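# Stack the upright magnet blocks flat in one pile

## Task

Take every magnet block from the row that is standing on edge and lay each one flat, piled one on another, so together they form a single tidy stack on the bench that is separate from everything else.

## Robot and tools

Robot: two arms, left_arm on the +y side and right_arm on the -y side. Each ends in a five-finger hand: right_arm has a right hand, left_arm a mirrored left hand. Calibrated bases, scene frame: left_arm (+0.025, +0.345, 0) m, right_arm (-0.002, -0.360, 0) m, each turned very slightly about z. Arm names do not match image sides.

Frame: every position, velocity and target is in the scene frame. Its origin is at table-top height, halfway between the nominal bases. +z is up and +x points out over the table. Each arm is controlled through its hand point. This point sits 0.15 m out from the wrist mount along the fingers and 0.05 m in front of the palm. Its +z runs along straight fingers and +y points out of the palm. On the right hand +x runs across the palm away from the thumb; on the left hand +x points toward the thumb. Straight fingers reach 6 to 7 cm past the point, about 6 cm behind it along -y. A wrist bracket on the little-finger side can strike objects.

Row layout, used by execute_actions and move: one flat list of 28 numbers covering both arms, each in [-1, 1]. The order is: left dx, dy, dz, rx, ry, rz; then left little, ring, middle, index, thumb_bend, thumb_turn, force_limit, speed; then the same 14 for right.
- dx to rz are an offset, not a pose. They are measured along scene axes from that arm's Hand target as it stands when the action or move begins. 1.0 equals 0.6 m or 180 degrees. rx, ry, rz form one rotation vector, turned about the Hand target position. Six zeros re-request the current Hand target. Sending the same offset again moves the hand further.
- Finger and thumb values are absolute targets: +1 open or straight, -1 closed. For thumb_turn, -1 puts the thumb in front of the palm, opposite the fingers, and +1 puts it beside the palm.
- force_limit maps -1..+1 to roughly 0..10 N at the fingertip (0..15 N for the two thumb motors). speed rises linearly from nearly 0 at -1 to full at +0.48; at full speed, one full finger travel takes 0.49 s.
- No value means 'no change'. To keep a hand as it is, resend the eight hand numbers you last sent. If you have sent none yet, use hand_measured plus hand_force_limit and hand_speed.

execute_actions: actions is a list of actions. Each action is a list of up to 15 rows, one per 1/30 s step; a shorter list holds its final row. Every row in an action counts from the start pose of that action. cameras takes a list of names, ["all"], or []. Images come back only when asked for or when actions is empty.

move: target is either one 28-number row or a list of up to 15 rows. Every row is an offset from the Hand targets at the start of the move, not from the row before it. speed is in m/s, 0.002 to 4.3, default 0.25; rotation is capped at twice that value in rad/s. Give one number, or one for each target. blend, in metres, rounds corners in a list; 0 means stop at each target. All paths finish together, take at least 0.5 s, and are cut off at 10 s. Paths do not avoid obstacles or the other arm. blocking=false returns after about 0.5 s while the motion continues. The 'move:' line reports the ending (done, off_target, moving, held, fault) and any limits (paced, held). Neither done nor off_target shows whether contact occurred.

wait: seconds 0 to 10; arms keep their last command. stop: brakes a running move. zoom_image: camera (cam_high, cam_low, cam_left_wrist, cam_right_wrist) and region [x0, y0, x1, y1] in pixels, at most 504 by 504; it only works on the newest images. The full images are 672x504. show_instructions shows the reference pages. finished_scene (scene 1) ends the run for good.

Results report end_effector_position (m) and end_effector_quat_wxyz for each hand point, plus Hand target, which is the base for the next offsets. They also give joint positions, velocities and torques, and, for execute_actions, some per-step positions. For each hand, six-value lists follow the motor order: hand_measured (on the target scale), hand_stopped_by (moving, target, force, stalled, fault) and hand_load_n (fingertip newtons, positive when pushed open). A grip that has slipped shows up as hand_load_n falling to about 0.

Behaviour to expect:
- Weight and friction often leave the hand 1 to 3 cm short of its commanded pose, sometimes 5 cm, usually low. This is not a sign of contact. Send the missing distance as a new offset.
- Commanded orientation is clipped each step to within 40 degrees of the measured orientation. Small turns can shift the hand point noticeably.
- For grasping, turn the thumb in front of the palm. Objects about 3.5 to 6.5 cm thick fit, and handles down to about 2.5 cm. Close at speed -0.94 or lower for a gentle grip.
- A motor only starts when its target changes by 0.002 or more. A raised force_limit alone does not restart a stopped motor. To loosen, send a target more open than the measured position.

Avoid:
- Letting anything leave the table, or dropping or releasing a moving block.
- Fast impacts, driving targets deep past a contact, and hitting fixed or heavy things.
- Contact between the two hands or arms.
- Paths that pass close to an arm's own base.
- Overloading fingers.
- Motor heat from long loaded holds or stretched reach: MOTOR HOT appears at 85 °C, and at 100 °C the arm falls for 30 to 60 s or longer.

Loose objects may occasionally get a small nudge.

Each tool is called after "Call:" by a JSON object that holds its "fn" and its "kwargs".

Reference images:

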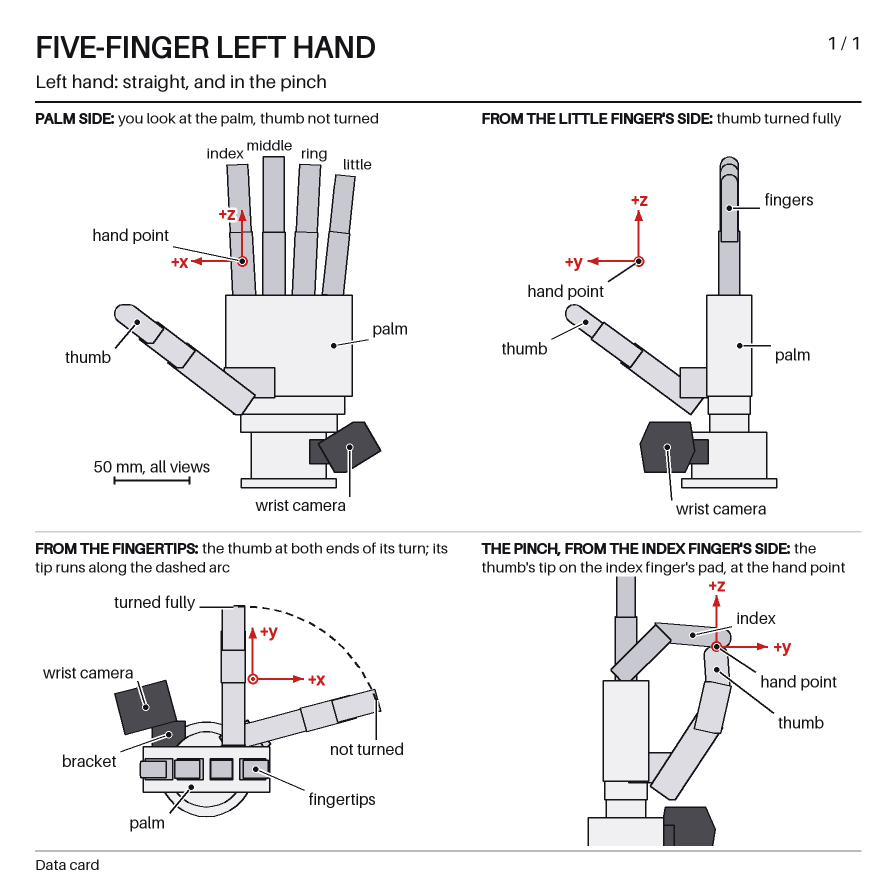

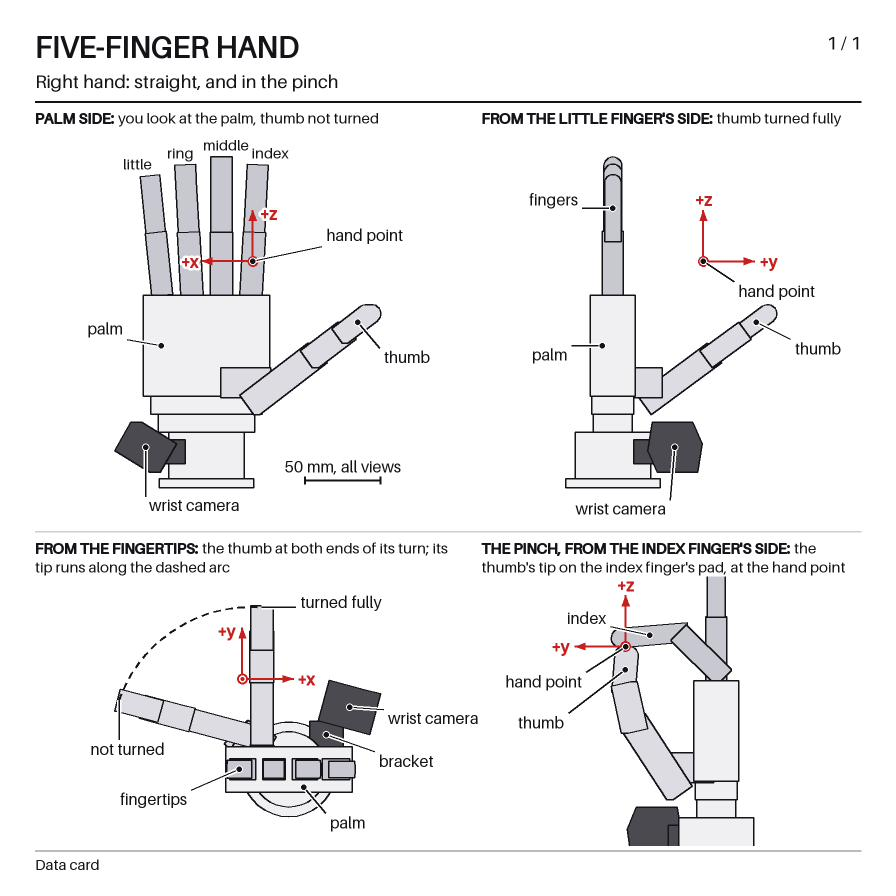

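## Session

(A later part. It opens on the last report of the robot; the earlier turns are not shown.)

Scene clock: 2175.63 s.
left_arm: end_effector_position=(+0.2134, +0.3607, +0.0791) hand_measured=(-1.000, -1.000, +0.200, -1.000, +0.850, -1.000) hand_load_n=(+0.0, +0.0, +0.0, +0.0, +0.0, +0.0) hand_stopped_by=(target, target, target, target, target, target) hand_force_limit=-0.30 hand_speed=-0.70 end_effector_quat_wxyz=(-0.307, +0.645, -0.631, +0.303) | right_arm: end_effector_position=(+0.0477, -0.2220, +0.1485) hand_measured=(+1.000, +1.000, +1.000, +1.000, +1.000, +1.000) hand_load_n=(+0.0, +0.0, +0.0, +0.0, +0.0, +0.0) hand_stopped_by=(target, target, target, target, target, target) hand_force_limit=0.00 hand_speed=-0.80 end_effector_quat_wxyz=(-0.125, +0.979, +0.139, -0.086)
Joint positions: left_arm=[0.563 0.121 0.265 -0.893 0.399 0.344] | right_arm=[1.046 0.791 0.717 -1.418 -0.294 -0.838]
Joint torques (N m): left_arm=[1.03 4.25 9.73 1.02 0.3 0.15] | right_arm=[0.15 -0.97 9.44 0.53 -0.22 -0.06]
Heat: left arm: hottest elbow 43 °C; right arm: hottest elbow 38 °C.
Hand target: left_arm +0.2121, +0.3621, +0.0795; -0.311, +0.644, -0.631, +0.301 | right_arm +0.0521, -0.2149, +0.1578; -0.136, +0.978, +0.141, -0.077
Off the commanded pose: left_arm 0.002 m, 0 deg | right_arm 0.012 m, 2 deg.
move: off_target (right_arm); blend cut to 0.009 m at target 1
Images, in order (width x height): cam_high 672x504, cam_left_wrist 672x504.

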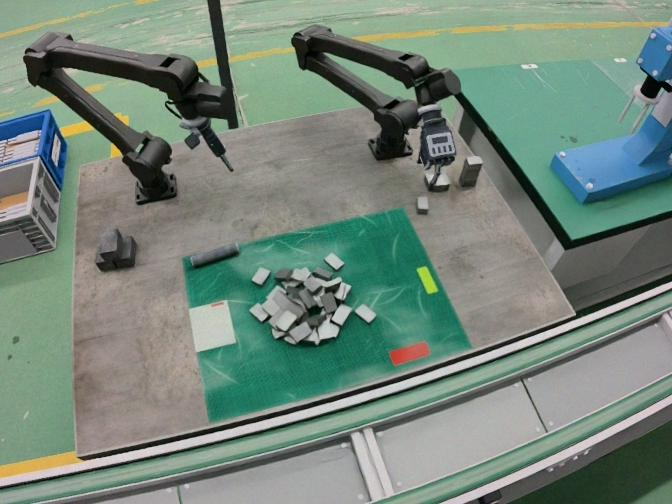

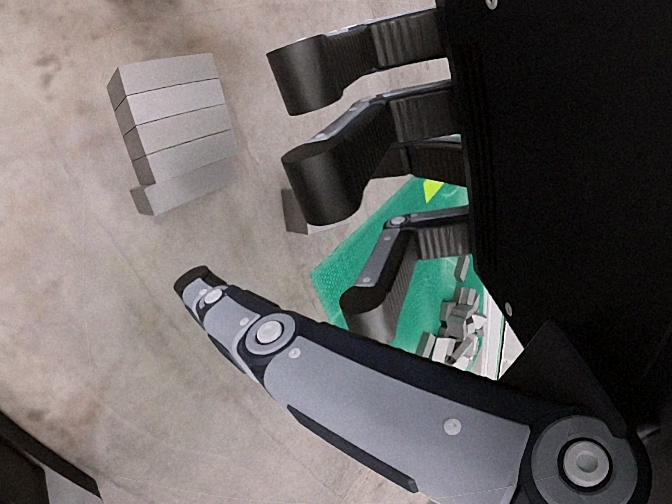

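Call:
{"fn": "move", "kwargs": {"target": [0, 0.02, -0.035, 0, 0, 0, -1, -1, 0.2, -1, 0.85, -1, -0.3, -0.7, 0, 0, 0, 0, 0, 0, 1, 1, 1, 1, 1, 1, 0, -0.8], "speed": 0.06, "cameras": ["cam_left_wrist", "cam_high"]}}

Call:
{"fn": "zoom_image", "kwargs": {"camera": "cam_left_wrist", "region": [60, 120, 380, 340]}}

Call:
{"fn": "zoom_image", "kwargs": {"camera": "cam_high", "region": [390, 150, 500, 230]}}

Scene clock: 2214.80 s.
left_arm: end_effector_position=(+0.2093, +0.3699, +0.0583) hand_measured=(-1.000, -1.000, +0.200, -1.000, +0.850, -1.000) hand_load_n=(+0.0, +0.0, +0.0, +0.0, +0.0, +0.0) hand_stopped_by=(target, target, target, target, target, target) hand_force_limit=-0.30 hand_speed=-0.70 end_effector_quat_wxyz=(-0.305, +0.646, -0.631, +0.302) | right_arm: end_effector_position=(+0.0477, -0.2220, +0.1485) hand_measured=(+1.000, +1.000, +1.000, +1.000, +1.000, +1.000) hand_load_n=(+0.0, +0.0, +0.0, +0.0, +0.0, +0.0) hand_stopped_by=(target, target, target, target, target, target) hand_force_limit=0.00 hand_speed=-0.80 end_effector_quat_wxyz=(-0.125, +0.979, +0.139, -0.086)
Joint positions: left_arm=[0.677 0.138 0.217 -0.871 0.481 0.432] | right_arm=[1.046 0.791 0.717 -1.418 -0.294 -0.838]
Joint torques (N m): left_arm=[1.03 6.12 9.65 2.07 0.35 0.16] | right_arm=[0.15 -0.97 9.47 0.54 -0.21 -0.05]
Heat: left arm: hottest elbow 42 °C; right arm: hottest elbow 38 °C.
Hand target: left_arm +0.2120, +0.3741, +0.0585; -0.311, +0.644, -0.631, +0.301 | right_arm +0.0521, -0.2149, +0.1578; -0.136, +0.978, +0.141, -0.077
Off the commanded pose: left_arm 0.005 m, 1 deg | right_arm 0.012 m, 2 deg.
move: off_target (right_arm)
Images, in order (width x height): cam_high 672x504, cam_left_wrist 672x504.

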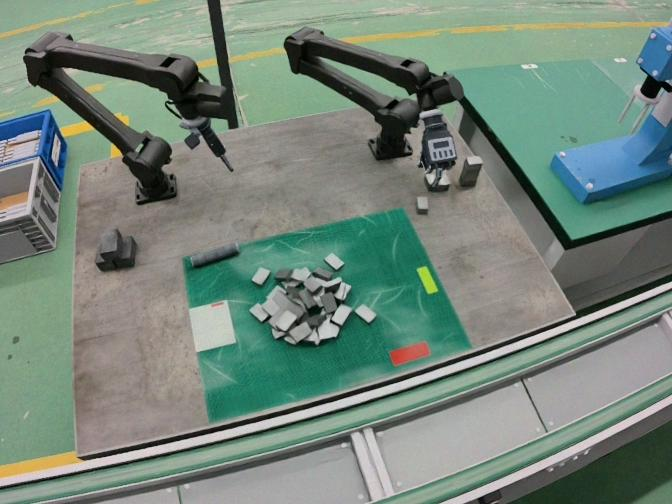

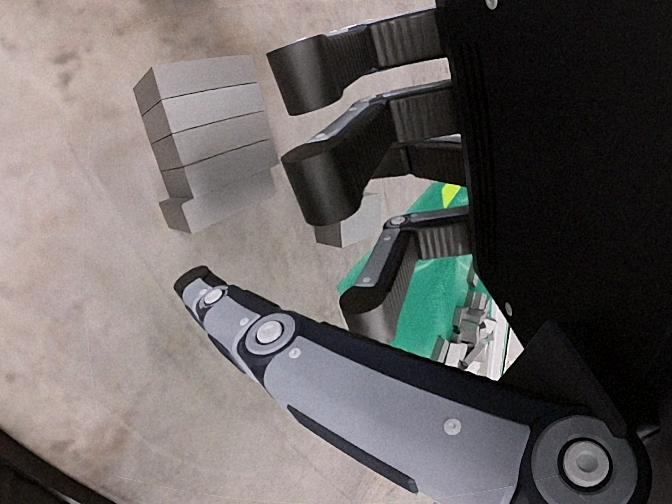

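Scaled by 1.575 from the camera's 672x504 image, which has a finer 960x720 frame.

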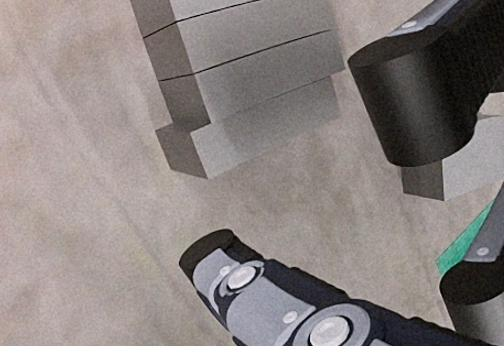

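Scaled by 4.582 from the camera's 672x504 image, which has a finer 960x720 frame.

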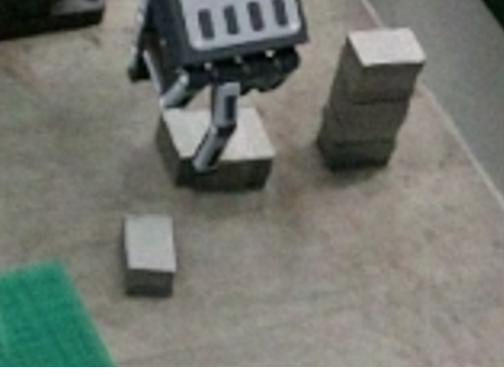

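Call:
{"fn": "move", "kwargs": {"target": [0.01, 0.014, -0.023, 0, 0, 0, -1, -1, 0.2, -1, 0.85, -1, -0.3, -0.7, 0, 0, 0, 0, 0, 0, 1, 1, 1, 1, 1, 1, 0, -0.8], "speed": 0.05, "cameras": ["cam_left_wrist", "cam_high"]}}

Call:
{"fn": "zoom_image", "kwargs": {"camera": "cam_left_wrist", "region": [60, 120, 380, 340]}}

Call:
{"fn": "zoom_image", "kwargs": {"camera": "cam_high", "region": [390, 150, 500, 230]}}

Scene clock: 2235.53 s.
left_arm: end_effector_position=(+0.2156, +0.3785, +0.0448) hand_measured=(-1.000, -1.000, +0.200, -1.000, +0.850, -1.000) hand_load_n=(+0.0, +0.0, +0.0, +0.0, +0.0, +0.0) hand_stopped_by=(target, target, target, target, target, target) hand_force_limit=-0.30 hand_speed=-0.70 end_effector_quat_wxyz=(-0.305, +0.646, -0.631, +0.302) | right_arm: end_effector_position=(+0.0477, -0.2220, +0.1485) hand_measured=(+1.000, +1.000, +1.000, +1.000, +1.000, +1.000) hand_load_n=(+0.0, +0.0, +0.0, +0.0, -0.5, +0.0) hand_stopped_by=(target, target, target, target, target, target) hand_force_limit=0.00 hand_speed=-0.80 end_effector_quat_wxyz=(-0.125, +0.979, +0.139, -0.086)
Joint positions: left_arm=[0.708 0.211 0.187 -0.779 0.502 0.456] | right_arm=[1.046 0.791 0.717 -1.418 -0.294 -0.838]
Joint torques (N m): left_arm=[0.97 5.71 9.63 2.03 0.37 0.15] | right_arm=[0.09 -0.91 9.47 0.53 -0.21 -0.05]
Heat: left arm: hottest elbow 41 °C; right arm: hottest elbow 38 °C.
Hand target: left_arm +0.2181, +0.3825, +0.0448; -0.311, +0.644, -0.631, +0.301 | right_arm +0.0521, -0.2149, +0.1578; -0.136, +0.978, +0.141, -0.077
Off the commanded pose: left_arm 0.005 m, 1 deg | right_arm 0.012 m, 2 deg.
move: off_target (right_arm)
Images, in order (width x height): cam_high 672x504, cam_left_wrist 672x504.

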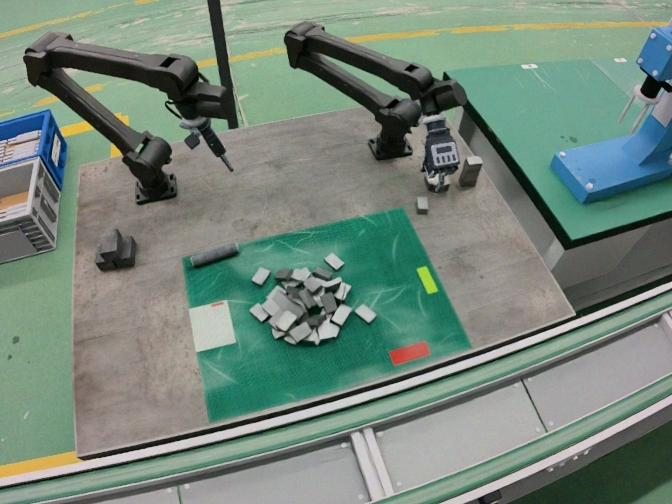

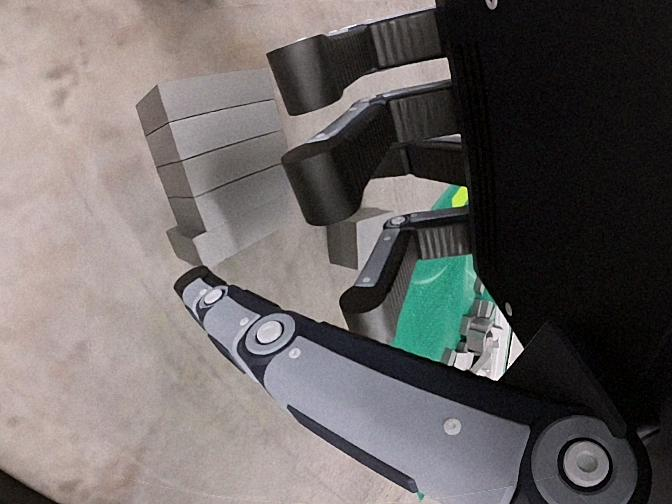

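Scaled by 1.575 from the camera's 672x504 image, which has a finer 960x720 frame.

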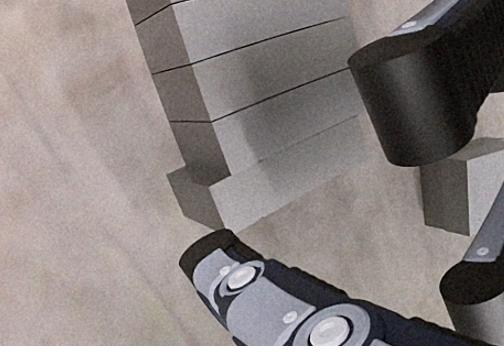

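Scaled by 4.582 from the camera's 672x504 image, which has a finer 960x720 frame.

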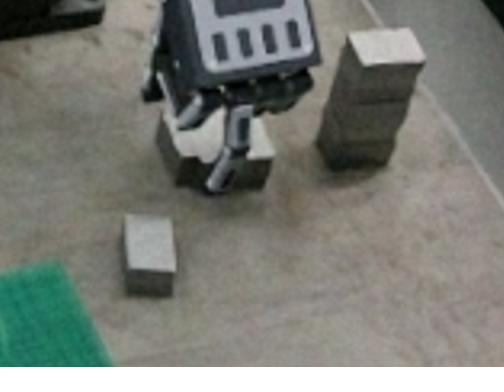

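Call:
{"fn": "move", "kwargs": {"target": [[-0.004, -0.01, 0.03, 0, 0, -0.04, -1, -1, 0.2, -1, 0.85, -1, -0.3, -0.7, 0, 0, 0, 0, 0, 0, 1, 1, 1, 1, 1, 1, 0, -0.8], [-0.010, -0.0175, 0.02, 0, 0, -0.0722, -1, -1, 0.2, -1, 0.85, -1, -0.3, -0.7, 0, 0, 0, 0, 0, 0, 1, 1, 1, 1, 1, 1, 0, -0.8]], "speed": 0.05, "cameras": ["cam_left_wrist", "cam_high"]}}

Call:
{"fn": "zoom_image", "kwargs": {"camera": "cam_left_wrist", "region": [60, 120, 380, 340]}}

Call:
{"fn": "zoom_image", "kwargs": {"camera": "cam_high", "region": [390, 150, 500, 230]}}

Scene clock: 2304.17 s.
left_arm: end_effector_position=(+0.2056, +0.3621, +0.0344) hand_measured=(-1.000, -1.000, +0.200, -1.000, +0.850, -1.000) hand_load_n=(+0.0, +0.0, +0.0, +0.0, +0.0, +0.0) hand_stopped_by=(target, target, target, target, target, target) hand_force_limit=-0.30 hand_speed=-0.70 end_effector_quat_wxyz=(+0.259, -0.575, +0.699, -0.337) | right_arm: end_effector_position=(+0.0477, -0.2220, +0.1485) hand_measured=(+1.000, +1.000, +1.000, +1.000, +1.000, +1.000) hand_load_n=(+0.0, +0.0, +0.0, +0.0, -0.5, +0.0) hand_stopped_by=(target, target, target, target, target, target) hand_force_limit=0.00 hand_speed=-0.80 end_effector_quat_wxyz=(-0.125, +0.979, +0.139, -0.086)
Joint positions: left_arm=[0.776 0.349 0.196 -0.827 0.694 0.731] | right_arm=[1.046 0.791 0.717 -1.418 -0.294 -0.838]
Joint torques (N m): left_arm=[1.03 5.25 13.94 0.5 0.49 0.15] | right_arm=[0.15 -0.97 9.46 0.53 -0.22 -0.05]
Heat: left arm: hottest elbow 42 °C; right arm: hottest elbow 38 °C.
Hand target: left_arm +0.2121, +0.3720, +0.0569; +0.275, -0.568, +0.700, -0.335 | right_arm +0.0521, -0.2149, +0.1578; -0.136, +0.978, +0.141, -0.077
Off the commanded pose: left_arm 0.025 m, 2 deg | right_arm 0.012 m, 2 deg.
move: off_target (left_arm, right_arm)
Images, in order (width x height): cam_high 672x504, cam_left_wrist 672x504.

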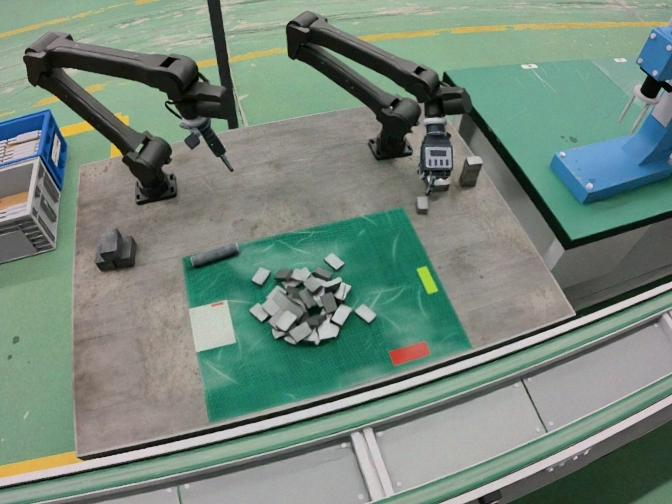

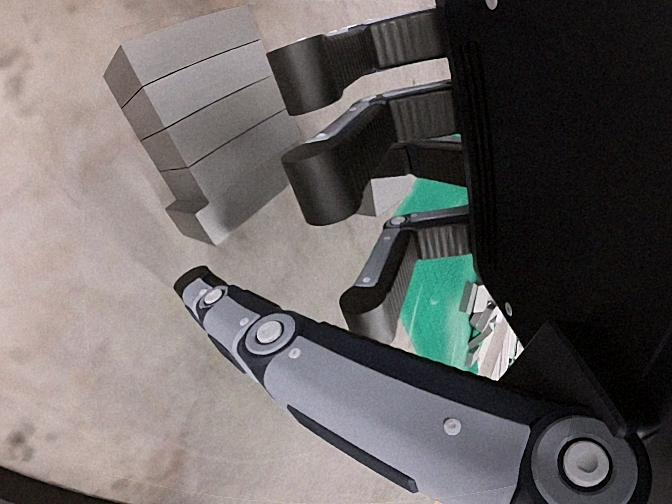

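Scaled by 1.575 from the camera's 672x504 image, which has a finer 960x720 frame.

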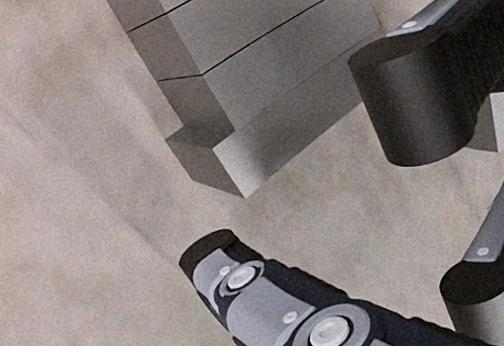

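Scaled by 4.582 from the camera's 672x504 image, which has a finer 960x720 frame.

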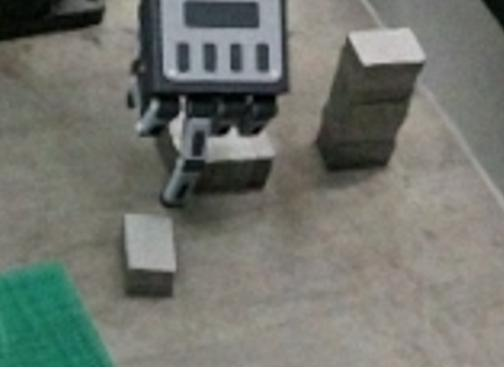

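Call:
{"fn": "move", "kwargs": {"target": [0.0012, 0.004, -0.033, 0, 0, 0, -1, -1, 0.2, -1, 0.85, -1, -0.3, -0.7, 0, 0, 0, 0, 0, 0, 1, 1, 1, 1, 1, 1, 0, -0.8], "speed": 0.03, "cameras": ["cam_left_wrist", "cam_high"]}}

Call:
{"fn": "zoom_image", "kwargs": {"camera": "cam_left_wrist", "region": [60, 120, 380, 340]}}

Scene clock: 2334.10 s.
left_arm: end_effector_position=(+0.2083, +0.3682, +0.0331) hand_measured=(-1.000, -1.000, +0.200, -1.000, +0.850, -1.000) hand_load_n=(+0.0, +0.0, +0.0, +0.0, +0.0, +0.0) hand_stopped_by=(target, target, target, target, target, target) hand_force_limit=-0.30 hand_speed=-0.70 end_effector_quat_wxyz=(+0.265, -0.572, +0.699, -0.336) | right_arm: end_effector_position=(+0.0477, -0.2220, +0.1485) hand_measured=(+1.000, +1.000, +1.000, +1.000, +1.000, +1.000) hand_load_n=(+0.0, +0.0, +0.0, +0.0, +0.0, +0.0) hand_stopped_by=(target, target, target, target, target, target) hand_force_limit=0.00 hand_speed=-0.80 end_effector_quat_wxyz=(-0.125, +0.979, +0.139, -0.086)
Joint positions: left_arm=[0.8 0.382 0.196 -0.798 0.707 0.755] | right_arm=[1.046 0.791 0.717 -1.418 -0.294 -0.838]
Joint torques (N m): left_arm=[1.03 4.95 10.13 1.72 0.49 0.14] | right_arm=[0.09 -0.97 9.47 0.51 -0.22 -0.05]
Heat: left arm: hottest elbow 42 °C; right arm: hottest elbow 38 °C.
Hand target: left_arm +0.2128, +0.3744, +0.0370; +0.275, -0.569, +0.699, -0.334 | right_arm +0.0521, -0.2149, +0.1578; -0.136, +0.978, +0.141, -0.077
Off the commanded pose: left_arm 0.009 m, 1 deg | right_arm 0.012 m, 2 deg.
move: off_target (right_arm)
Images, in order (width x height): cam_high 672x504, cam_left_wrist 672x504.

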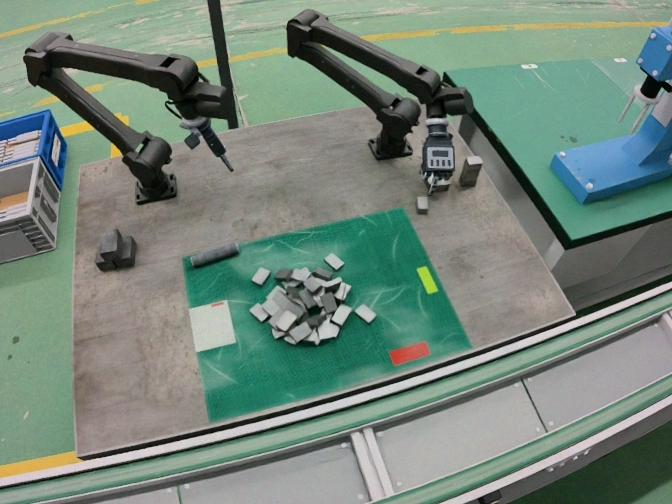

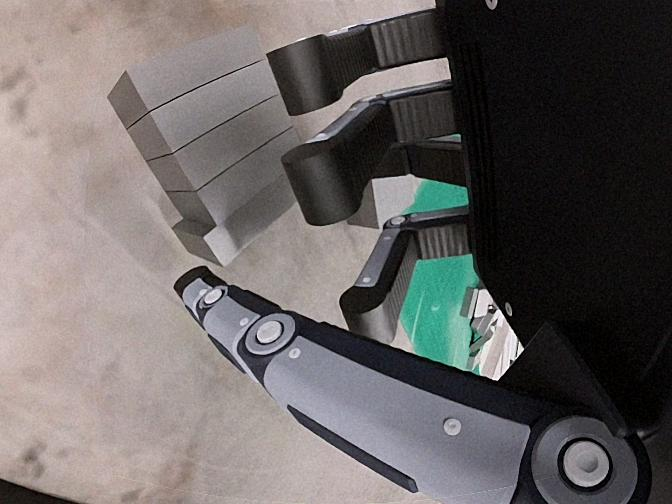

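Scaled by 1.575 from the camera's 672x504 image, which has a finer 960x720 frame.

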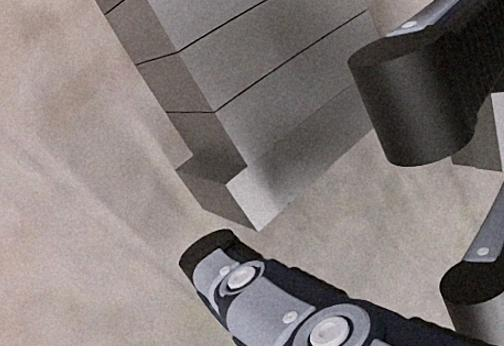

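Call:
{"fn": "zoom_image", "kwargs": {"camera": "cam_high", "region": [400, 140, 490, 220]}}

Call:
{"fn": "zoom_image", "kwargs": {"camera": "cam_low", "region": [200, 140, 290, 230]}}

Scaled by 5.600 from the camera's 672x504 image, which has a finer 960x720 frame.

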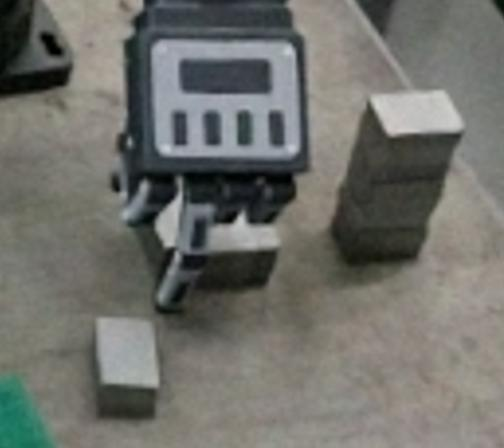

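This scene's latest camera images include none from cam_low. They are from: cam_high, cam_left_wrist. cam_low's image comes with the result of a call that names it in "cameras".

Call:
{"fn": "move", "kwargs": {"target": [0.0065, 0.003, -0.001, 0, 0, 0, -1, -1, 0.2, -1, 0.85, -1, -0.3, -0.7, 0, 0, 0, 0, 0, 0, 1, 1, 1, 1, 1, 1, 0, -0.8], "speed": 0.03, "cameras": ["cam_left_wrist", "cam_low"]}}

Call:
{"fn": "zoom_image", "kwargs": {"camera": "cam_left_wrist", "region": [60, 120, 380, 340]}}

Call:
{"fn": "zoom_image", "kwargs": {"camera": "cam_low", "region": [200, 140, 290, 230]}}

Scene clock: 2356.33 s.
left_arm: end_effector_position=(+0.2118, +0.3721, +0.0322) hand_measured=(-1.000, -1.000, +0.200, -1.000, +0.850, -1.000) hand_load_n=(+0.0, +0.0, +0.0, +0.0, +0.0, +0.0) hand_stopped_by=(target, target, target, target, target, target) hand_force_limit=-0.30 hand_speed=-0.70 end_effector_quat_wxyz=(+0.268, -0.571, +0.700, -0.335) | right_arm: end_effector_position=(+0.0477, -0.2220, +0.1485) hand_measured=(+1.000, +1.000, +1.000, +1.000, +1.000, +1.000) hand_load_n=(+0.0, +0.0, +0.0, +0.0, +0.0, +0.0) hand_stopped_by=(target, target, target, target, target, target) hand_force_limit=0.00 hand_speed=-0.80 end_effector_quat_wxyz=(-0.125, +0.979, +0.139, -0.086)
Joint positions: left_arm=[0.8 0.408 0.196 -0.765 0.705 0.756] | right_arm=[1.046 0.791 0.717 -1.418 -0.294 -0.838]
Joint torques (N m): left_arm=[0.26 4.78 10.18 1.72 0.33 0.04] | right_arm=[0.09 -0.97 9.46 0.55 -0.21 -0.06]
Heat: left arm: hottest elbow 41 °C; right arm: hottest elbow 38 °C.
Hand target: left_arm +0.2167, +0.3763, +0.0364; +0.275, -0.568, +0.700, -0.334 | right_arm +0.0521, -0.2149, +0.1578; -0.136, +0.978, +0.141, -0.077
Off the commanded pose: left_arm 0.008 m, 1 deg | right_arm 0.012 m, 2 deg.
move: off_target (right_arm)
Images, in order (width x height): cam_low 672x504, cam_left_wrist 672x504.

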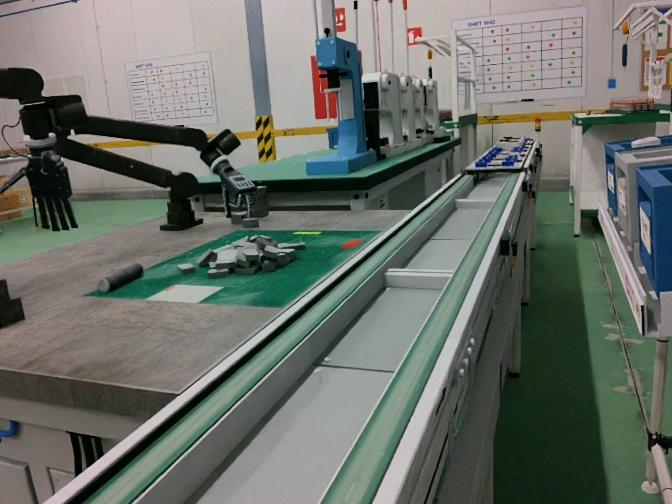

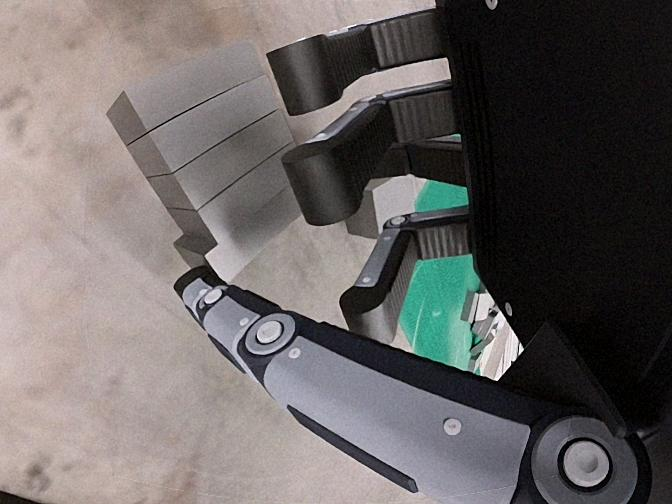

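Scaled by 1.575 from the camera's 672x504 image, which has a finer 960x720 frame.

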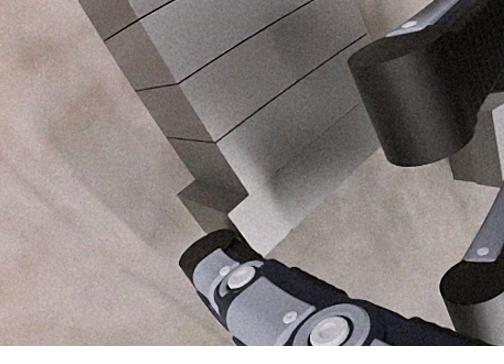

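Scaled by 5.600 from the camera's 672x504 image, which has a finer 960x720 frame.

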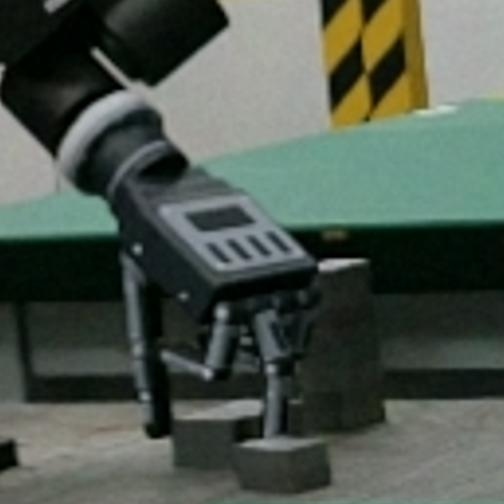

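Call:
{"fn": "move", "kwargs": {"target": [0, -0.019, 0.0, 0, 0, 0, -1, -1, 0.2, -1, 0.85, -1, -0.3, -0.7, 0, 0, 0, 0, 0, 0, 1, 1, 1, 1, 1, 1, 0, -0.8], "speed": 0.02, "cameras": ["cam_left_wrist", "cam_high"]}}

Call:
{"fn": "zoom_image", "kwargs": {"camera": "cam_left_wrist", "region": [60, 120, 380, 340]}}

Call:
{"fn": "zoom_image", "kwargs": {"camera": "cam_high", "region": [400, 140, 490, 220]}}

Scene clock: 2372.60 s.
left_arm: end_effector_position=(+0.2136, +0.3645, +0.0345) hand_measured=(-1.000, -1.000, +0.200, -1.000, +0.850, -1.000) hand_load_n=(+0.0, +0.0, +0.0, +0.0, +0.0, +0.0) hand_stopped_by=(target, target, target, target, target, target) hand_force_limit=-0.30 hand_speed=-0.70 end_effector_quat_wxyz=(+0.268, -0.573, +0.699, -0.333) | right_arm: end_effector_position=(+0.0477, -0.2220, +0.1485) hand_measured=(+1.000, +1.000, +1.000, +1.000, +1.000, +1.000) hand_load_n=(+0.0, +0.0, +0.0, +0.0, +0.0, -0.5) hand_stopped_by=(target, target, target, target, target, target) hand_force_limit=0.00 hand_speed=-0.80 end_effector_quat_wxyz=(-0.125, +0.979, +0.139, -0.086)
Joint positions: left_arm=[0.734 0.362 0.192 -0.765 0.663 0.685] | right_arm=[1.046 0.791 0.717 -1.418 -0.294 -0.838]
Joint torques (N m): left_arm=[-0.38 3.08 9.31 1.57 0.3 0.01] | right_arm=[0.09 -0.91 9.47 0.53 -0.22 -0.06]
Heat: left arm: hottest elbow 41 °C; right arm: hottest elbow 38 °C.
Hand target: left_arm +0.2167, +0.3648, +0.0364; +0.275, -0.568, +0.699, -0.334 | right_arm +0.0521, -0.2149, +0.1578; -0.136, +0.978, +0.141, -0.077
Off the commanded pose: left_arm 0.004 m, 1 deg | right_arm 0.012 m, 2 deg.
move: off_target (right_arm)
Images, in order (width x height): cam_high 672x504, cam_left_wrist 672x504.

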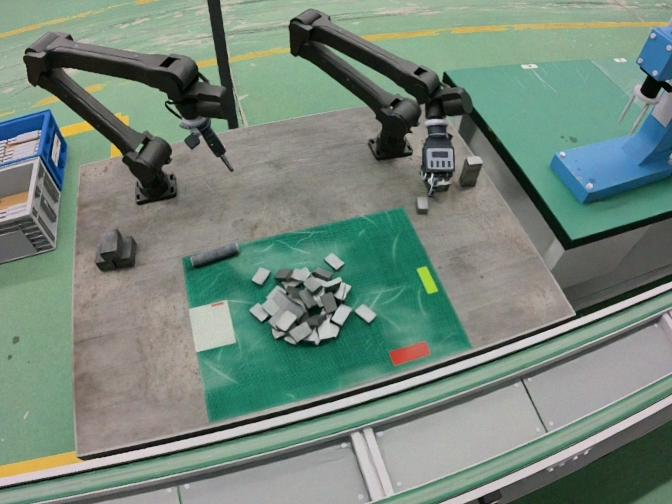

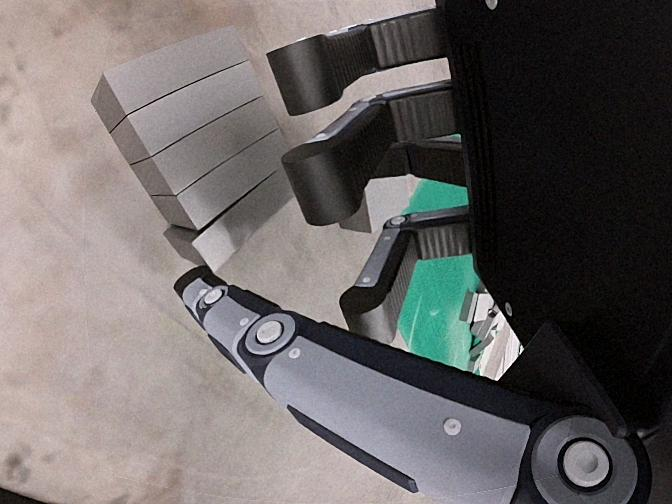

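Scaled by 1.575 from the camera's 672x504 image, which has a finer 960x720 frame.

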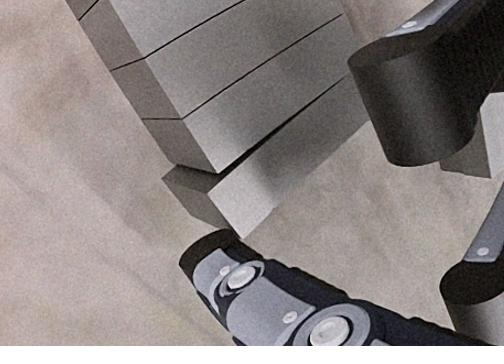

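Scaled by 5.600 from the camera's 672x504 image, which has a finer 960x720 frame.

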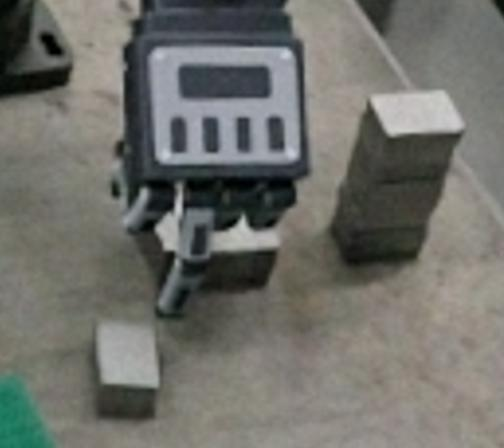

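Call:
{"fn": "move", "kwargs": {"target": [0, 0, 0, 0, 0, 0, -1, -1, -0.5, -1, 0.85, -1, -0.3, -0.7, 0, 0, 0, 0, 0, 0, 1, 1, 1, 1, 1, 1, 0, -0.8], "speed": 0.02, "cameras": ["cam_left_wrist", "cam_high"]}}

Call:
{"fn": "zoom_image", "kwargs": {"camera": "cam_left_wrist", "region": [60, 120, 380, 340]}}

Scene clock: 2387.17 s.
left_arm: end_effector_position=(+0.2136, +0.3644, +0.0344) hand_measured=(-1.000, -1.000, -0.100, -1.000, +0.852, -1.000) hand_load_n=(+0.0, +0.0, +4.0, +0.0, +4.5, +1.0) hand_stopped_by=(target, target, force, target, target, target) hand_force_limit=-0.30 hand_speed=-0.70 end_effector_quat_wxyz=(+0.267, -0.574, +0.699, -0.333) | right_arm: end_effector_position=(+0.0477, -0.2220, +0.1485) hand_measured=(+1.000, +1.000, +1.000, +1.000, +1.000, +1.000) hand_load_n=(+0.0, +0.0, +0.0, +0.5, +0.0, +0.0) hand_stopped_by=(target, target, target, target, target, target) hand_force_limit=0.00 hand_speed=-0.80 end_effector_quat_wxyz=(-0.125, +0.979, +0.139, -0.086)
Joint positions: left_arm=[0.734 0.362 0.192 -0.765 0.662 0.683] | right_arm=[1.046 0.791 0.717 -1.418 -0.294 -0.838]
Joint torques (N m): left_arm=[-0.44 3.08 9.29 1.54 0.32 0] | right_arm=[0.15 -0.97 9.46 0.54 -0.22 -0.06]
Heat: left arm: hottest elbow 42 °C; right arm: hottest elbow 38 °C.
Hand target: left_arm +0.2167, +0.3648, +0.0364; +0.275, -0.568, +0.700, -0.335 | right_arm +0.0521, -0.2149, +0.1578; -0.136, +0.978, +0.141, -0.077
Off the commanded pose: left_arm 0.004 m, 1 deg | right_arm 0.012 m, 2 deg.
move: off_target (right_arm)
Images, in order (width x height): cam_high 672x504, cam_left_wrist 672x504.

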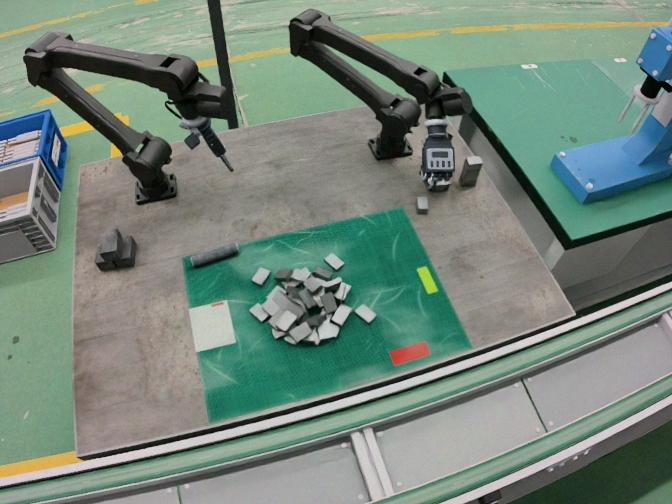

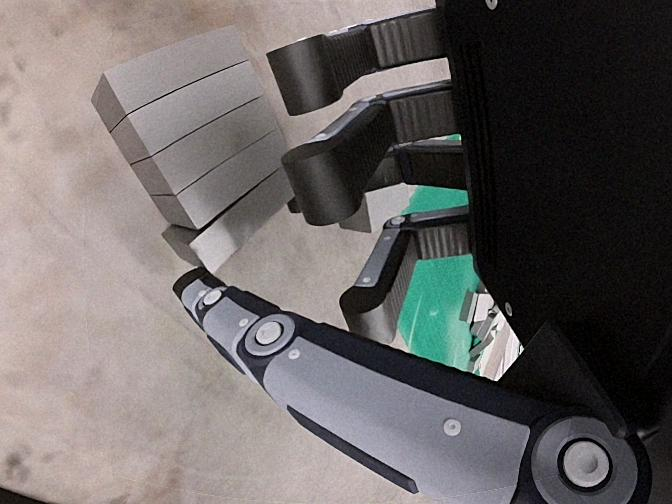

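Scaled by 1.575 from the camera's 672x504 image, which has a finer 960x720 frame.

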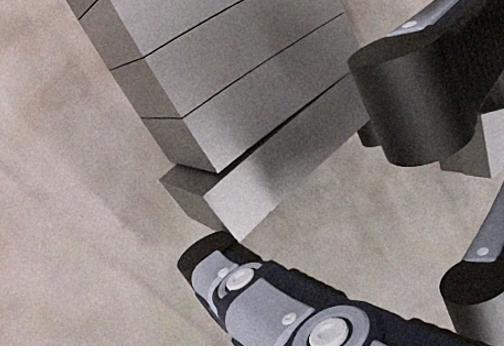

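Call:
{"fn": "move", "kwargs": {"target": [0.004, -0.03, 0, 0, 0, 0, -1, -1, -0.5, -1, 0.85, -1, -0.3, -0.7, 0, 0, 0, 0, 0, 0, 1, 1, 1, 1, 1, 1, 0, -0.8], "speed": 0.04, "cameras": ["cam_left_wrist"]}}

Scene clock: 2395.20 s.
left_arm: end_effector_position=(+0.2148, +0.3468, +0.0338) hand_measured=(-1.000, -1.000, -0.100, -1.000, +0.852, -1.000) hand_load_n=(+0.0, +0.5, +3.5, +0.0, +4.5, +1.0) hand_stopped_by=(target, target, force, target, target, target) hand_force_limit=-0.30 hand_speed=-0.70 end_effector_quat_wxyz=(+0.266, -0.574, +0.700, -0.331) | right_arm: end_effector_position=(+0.0477, -0.2220, +0.1485) hand_measured=(+1.000, +1.000, +1.000, +1.000, +1.000, +1.000) hand_load_n=(+0.0, +0.0, +0.0, +0.0, +0.0, +0.0) hand_stopped_by=(target, target, target, target, target, target) hand_force_limit=0.00 hand_speed=-0.80 end_effector_quat_wxyz=(-0.125, +0.979, +0.139, -0.086)
Joint positions: left_arm=[0.587 0.268 0.173 -0.765 0.567 0.549] | right_arm=[1.046 0.791 0.717 -1.418 -0.294 -0.838]
Joint torques (N m): left_arm=[-0.44 3.66 9.5 1.88 0.28 -0.03] | right_arm=[0.15 -0.97 9.48 0.53 -0.21 -0.06]
Heat: left arm: hottest elbow 41 °C; right arm: hottest elbow 38 °C.
Hand target: left_arm +0.2191, +0.3468, +0.0364; +0.275, -0.568, +0.700, -0.335 | right_arm +0.0521, -0.2149, +0.1578; -0.136, +0.978, +0.141, -0.077
Off the commanded pose: left_arm 0.005 m, 1 deg | right_arm 0.012 m, 2 deg.
move: off_target (right_arm)
Images, in order (width x height): cam_left_wrist 672x504.

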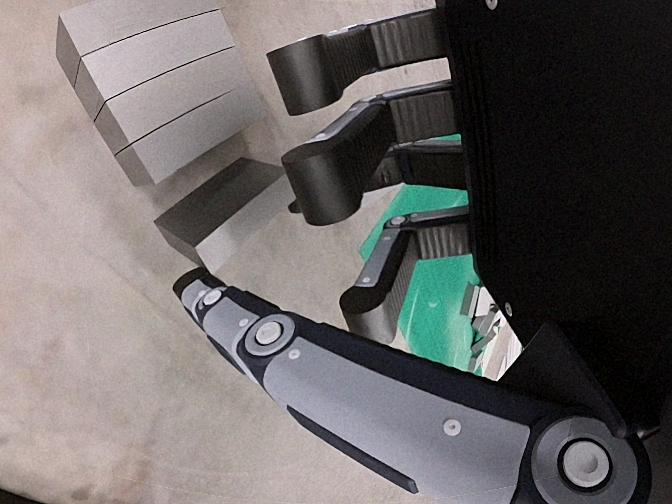

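Call:
{"fn": "move", "kwargs": {"target": [[0.02, 0, 0.13, 0, 0, 0, -1, -1, -0.5, -1, 0.85, -1, -0.3, -0.7, 0, 0, 0, 0, 0, 0, 1, 1, 1, 1, 1, 1, 0, -0.8], [0.21, 0.075, 0.13, 0, 0, 0, -1, -1, -0.5, -1, 0.85, -1, -0.3, -0.7, 0, 0, 0, 0, 0, 0, 1, 1, 1, 1, 1, 1, 0, -0.8]], "speed": 0.08, "blend": [0.01, 0], "cameras": ["cam_left_wrist", "cam_high"]}}

Scene clock: 2410.13 s.
left_arm: end_effector_position=(+0.3233, +0.3855, +0.0926) hand_measured=(-1.000, -1.000, -0.102, -1.000, +0.850, -1.000) hand_load_n=(+0.5, +0.0, +0.0, +0.5, +0.0, +0.0) hand_stopped_by=(target, target, force, target, target, target) hand_force_limit=-0.30 hand_speed=-0.70 end_effector_quat_wxyz=(+0.252, -0.580, +0.702, -0.327) | right_arm: end_effector_position=(+0.0477, -0.2220, +0.1485) hand_measured=(+1.000, +1.000, +1.000, +1.000, +1.000, +1.000) hand_load_n=(+0.0, +0.0, +0.0, +0.0, +0.0, +0.0) hand_stopped_by=(target, target, target, target, target, target) hand_force_limit=0.00 hand_speed=-0.80 end_effector_quat_wxyz=(-0.125, +0.979, +0.139, -0.086)
Joint positions: left_arm=[0.468 0.829 0.467 -0.479 0.486 0.447] | right_arm=[1.046 0.791 0.717 -1.418 -0.294 -0.838]
Joint torques (N m): left_arm=[-0.5 0.26 13.39 2.04 0.19 0] | right_arm=[0.15 -0.97 9.47 0.54 -0.22 -0.06]
Heat: left arm: hottest elbow 41 °C; right arm: hottest elbow 38 °C.
Hand target: left_arm +0.3451, +0.3918, +0.1145; +0.275, -0.568, +0.700, -0.335 | right_arm +0.0521, -0.2149, +0.1578; -0.136, +0.978, +0.141, -0.077
Off the commanded pose: left_arm 0.031 m, 3 deg | right_arm 0.012 m, 2 deg.
move: off_target (left_arm, right_arm)
Images, in order (width x height): cam_high 672x504, cam_left_wrist 672x504.

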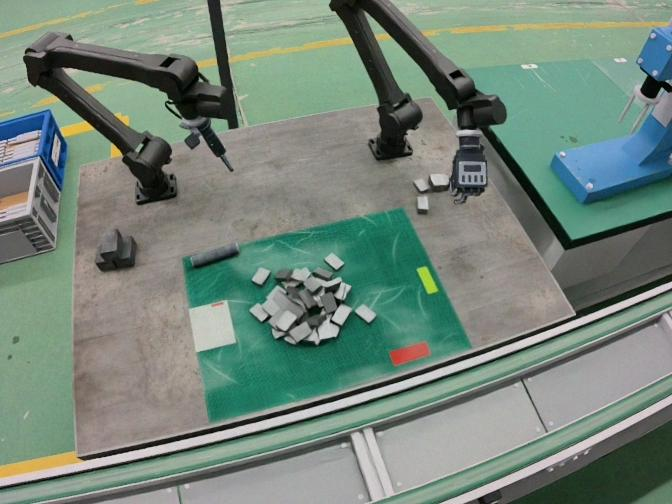

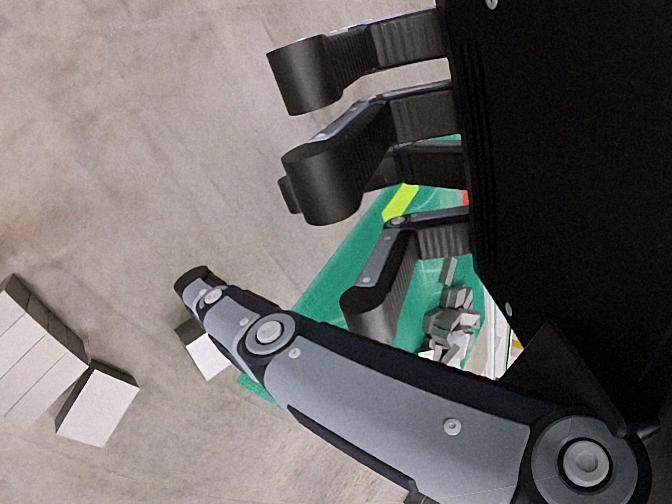

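Call:
{"fn": "zoom_image", "kwargs": {"camera": "cam_high", "region": [390, 150, 480, 230]}}

Call:
{"fn": "zoom_image", "kwargs": {"camera": "cam_left_wrist", "region": [0, 240, 260, 460]}}

Scaled by 5.600 from the camera's 672x504 image, which has a finer 960x720 frame.

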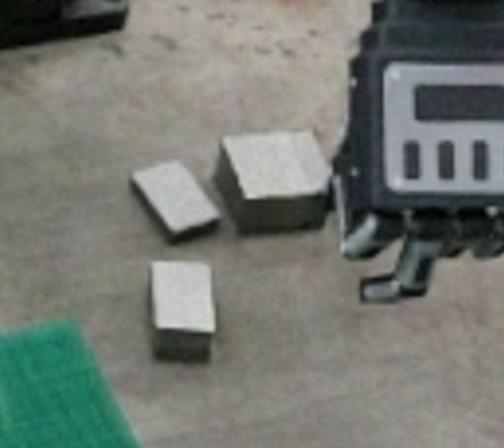

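Scaled by 1.938 from the camera's 672x504 image, which has a finer 960x720 frame.

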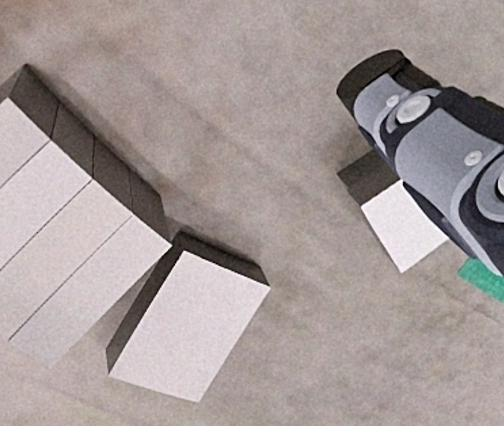

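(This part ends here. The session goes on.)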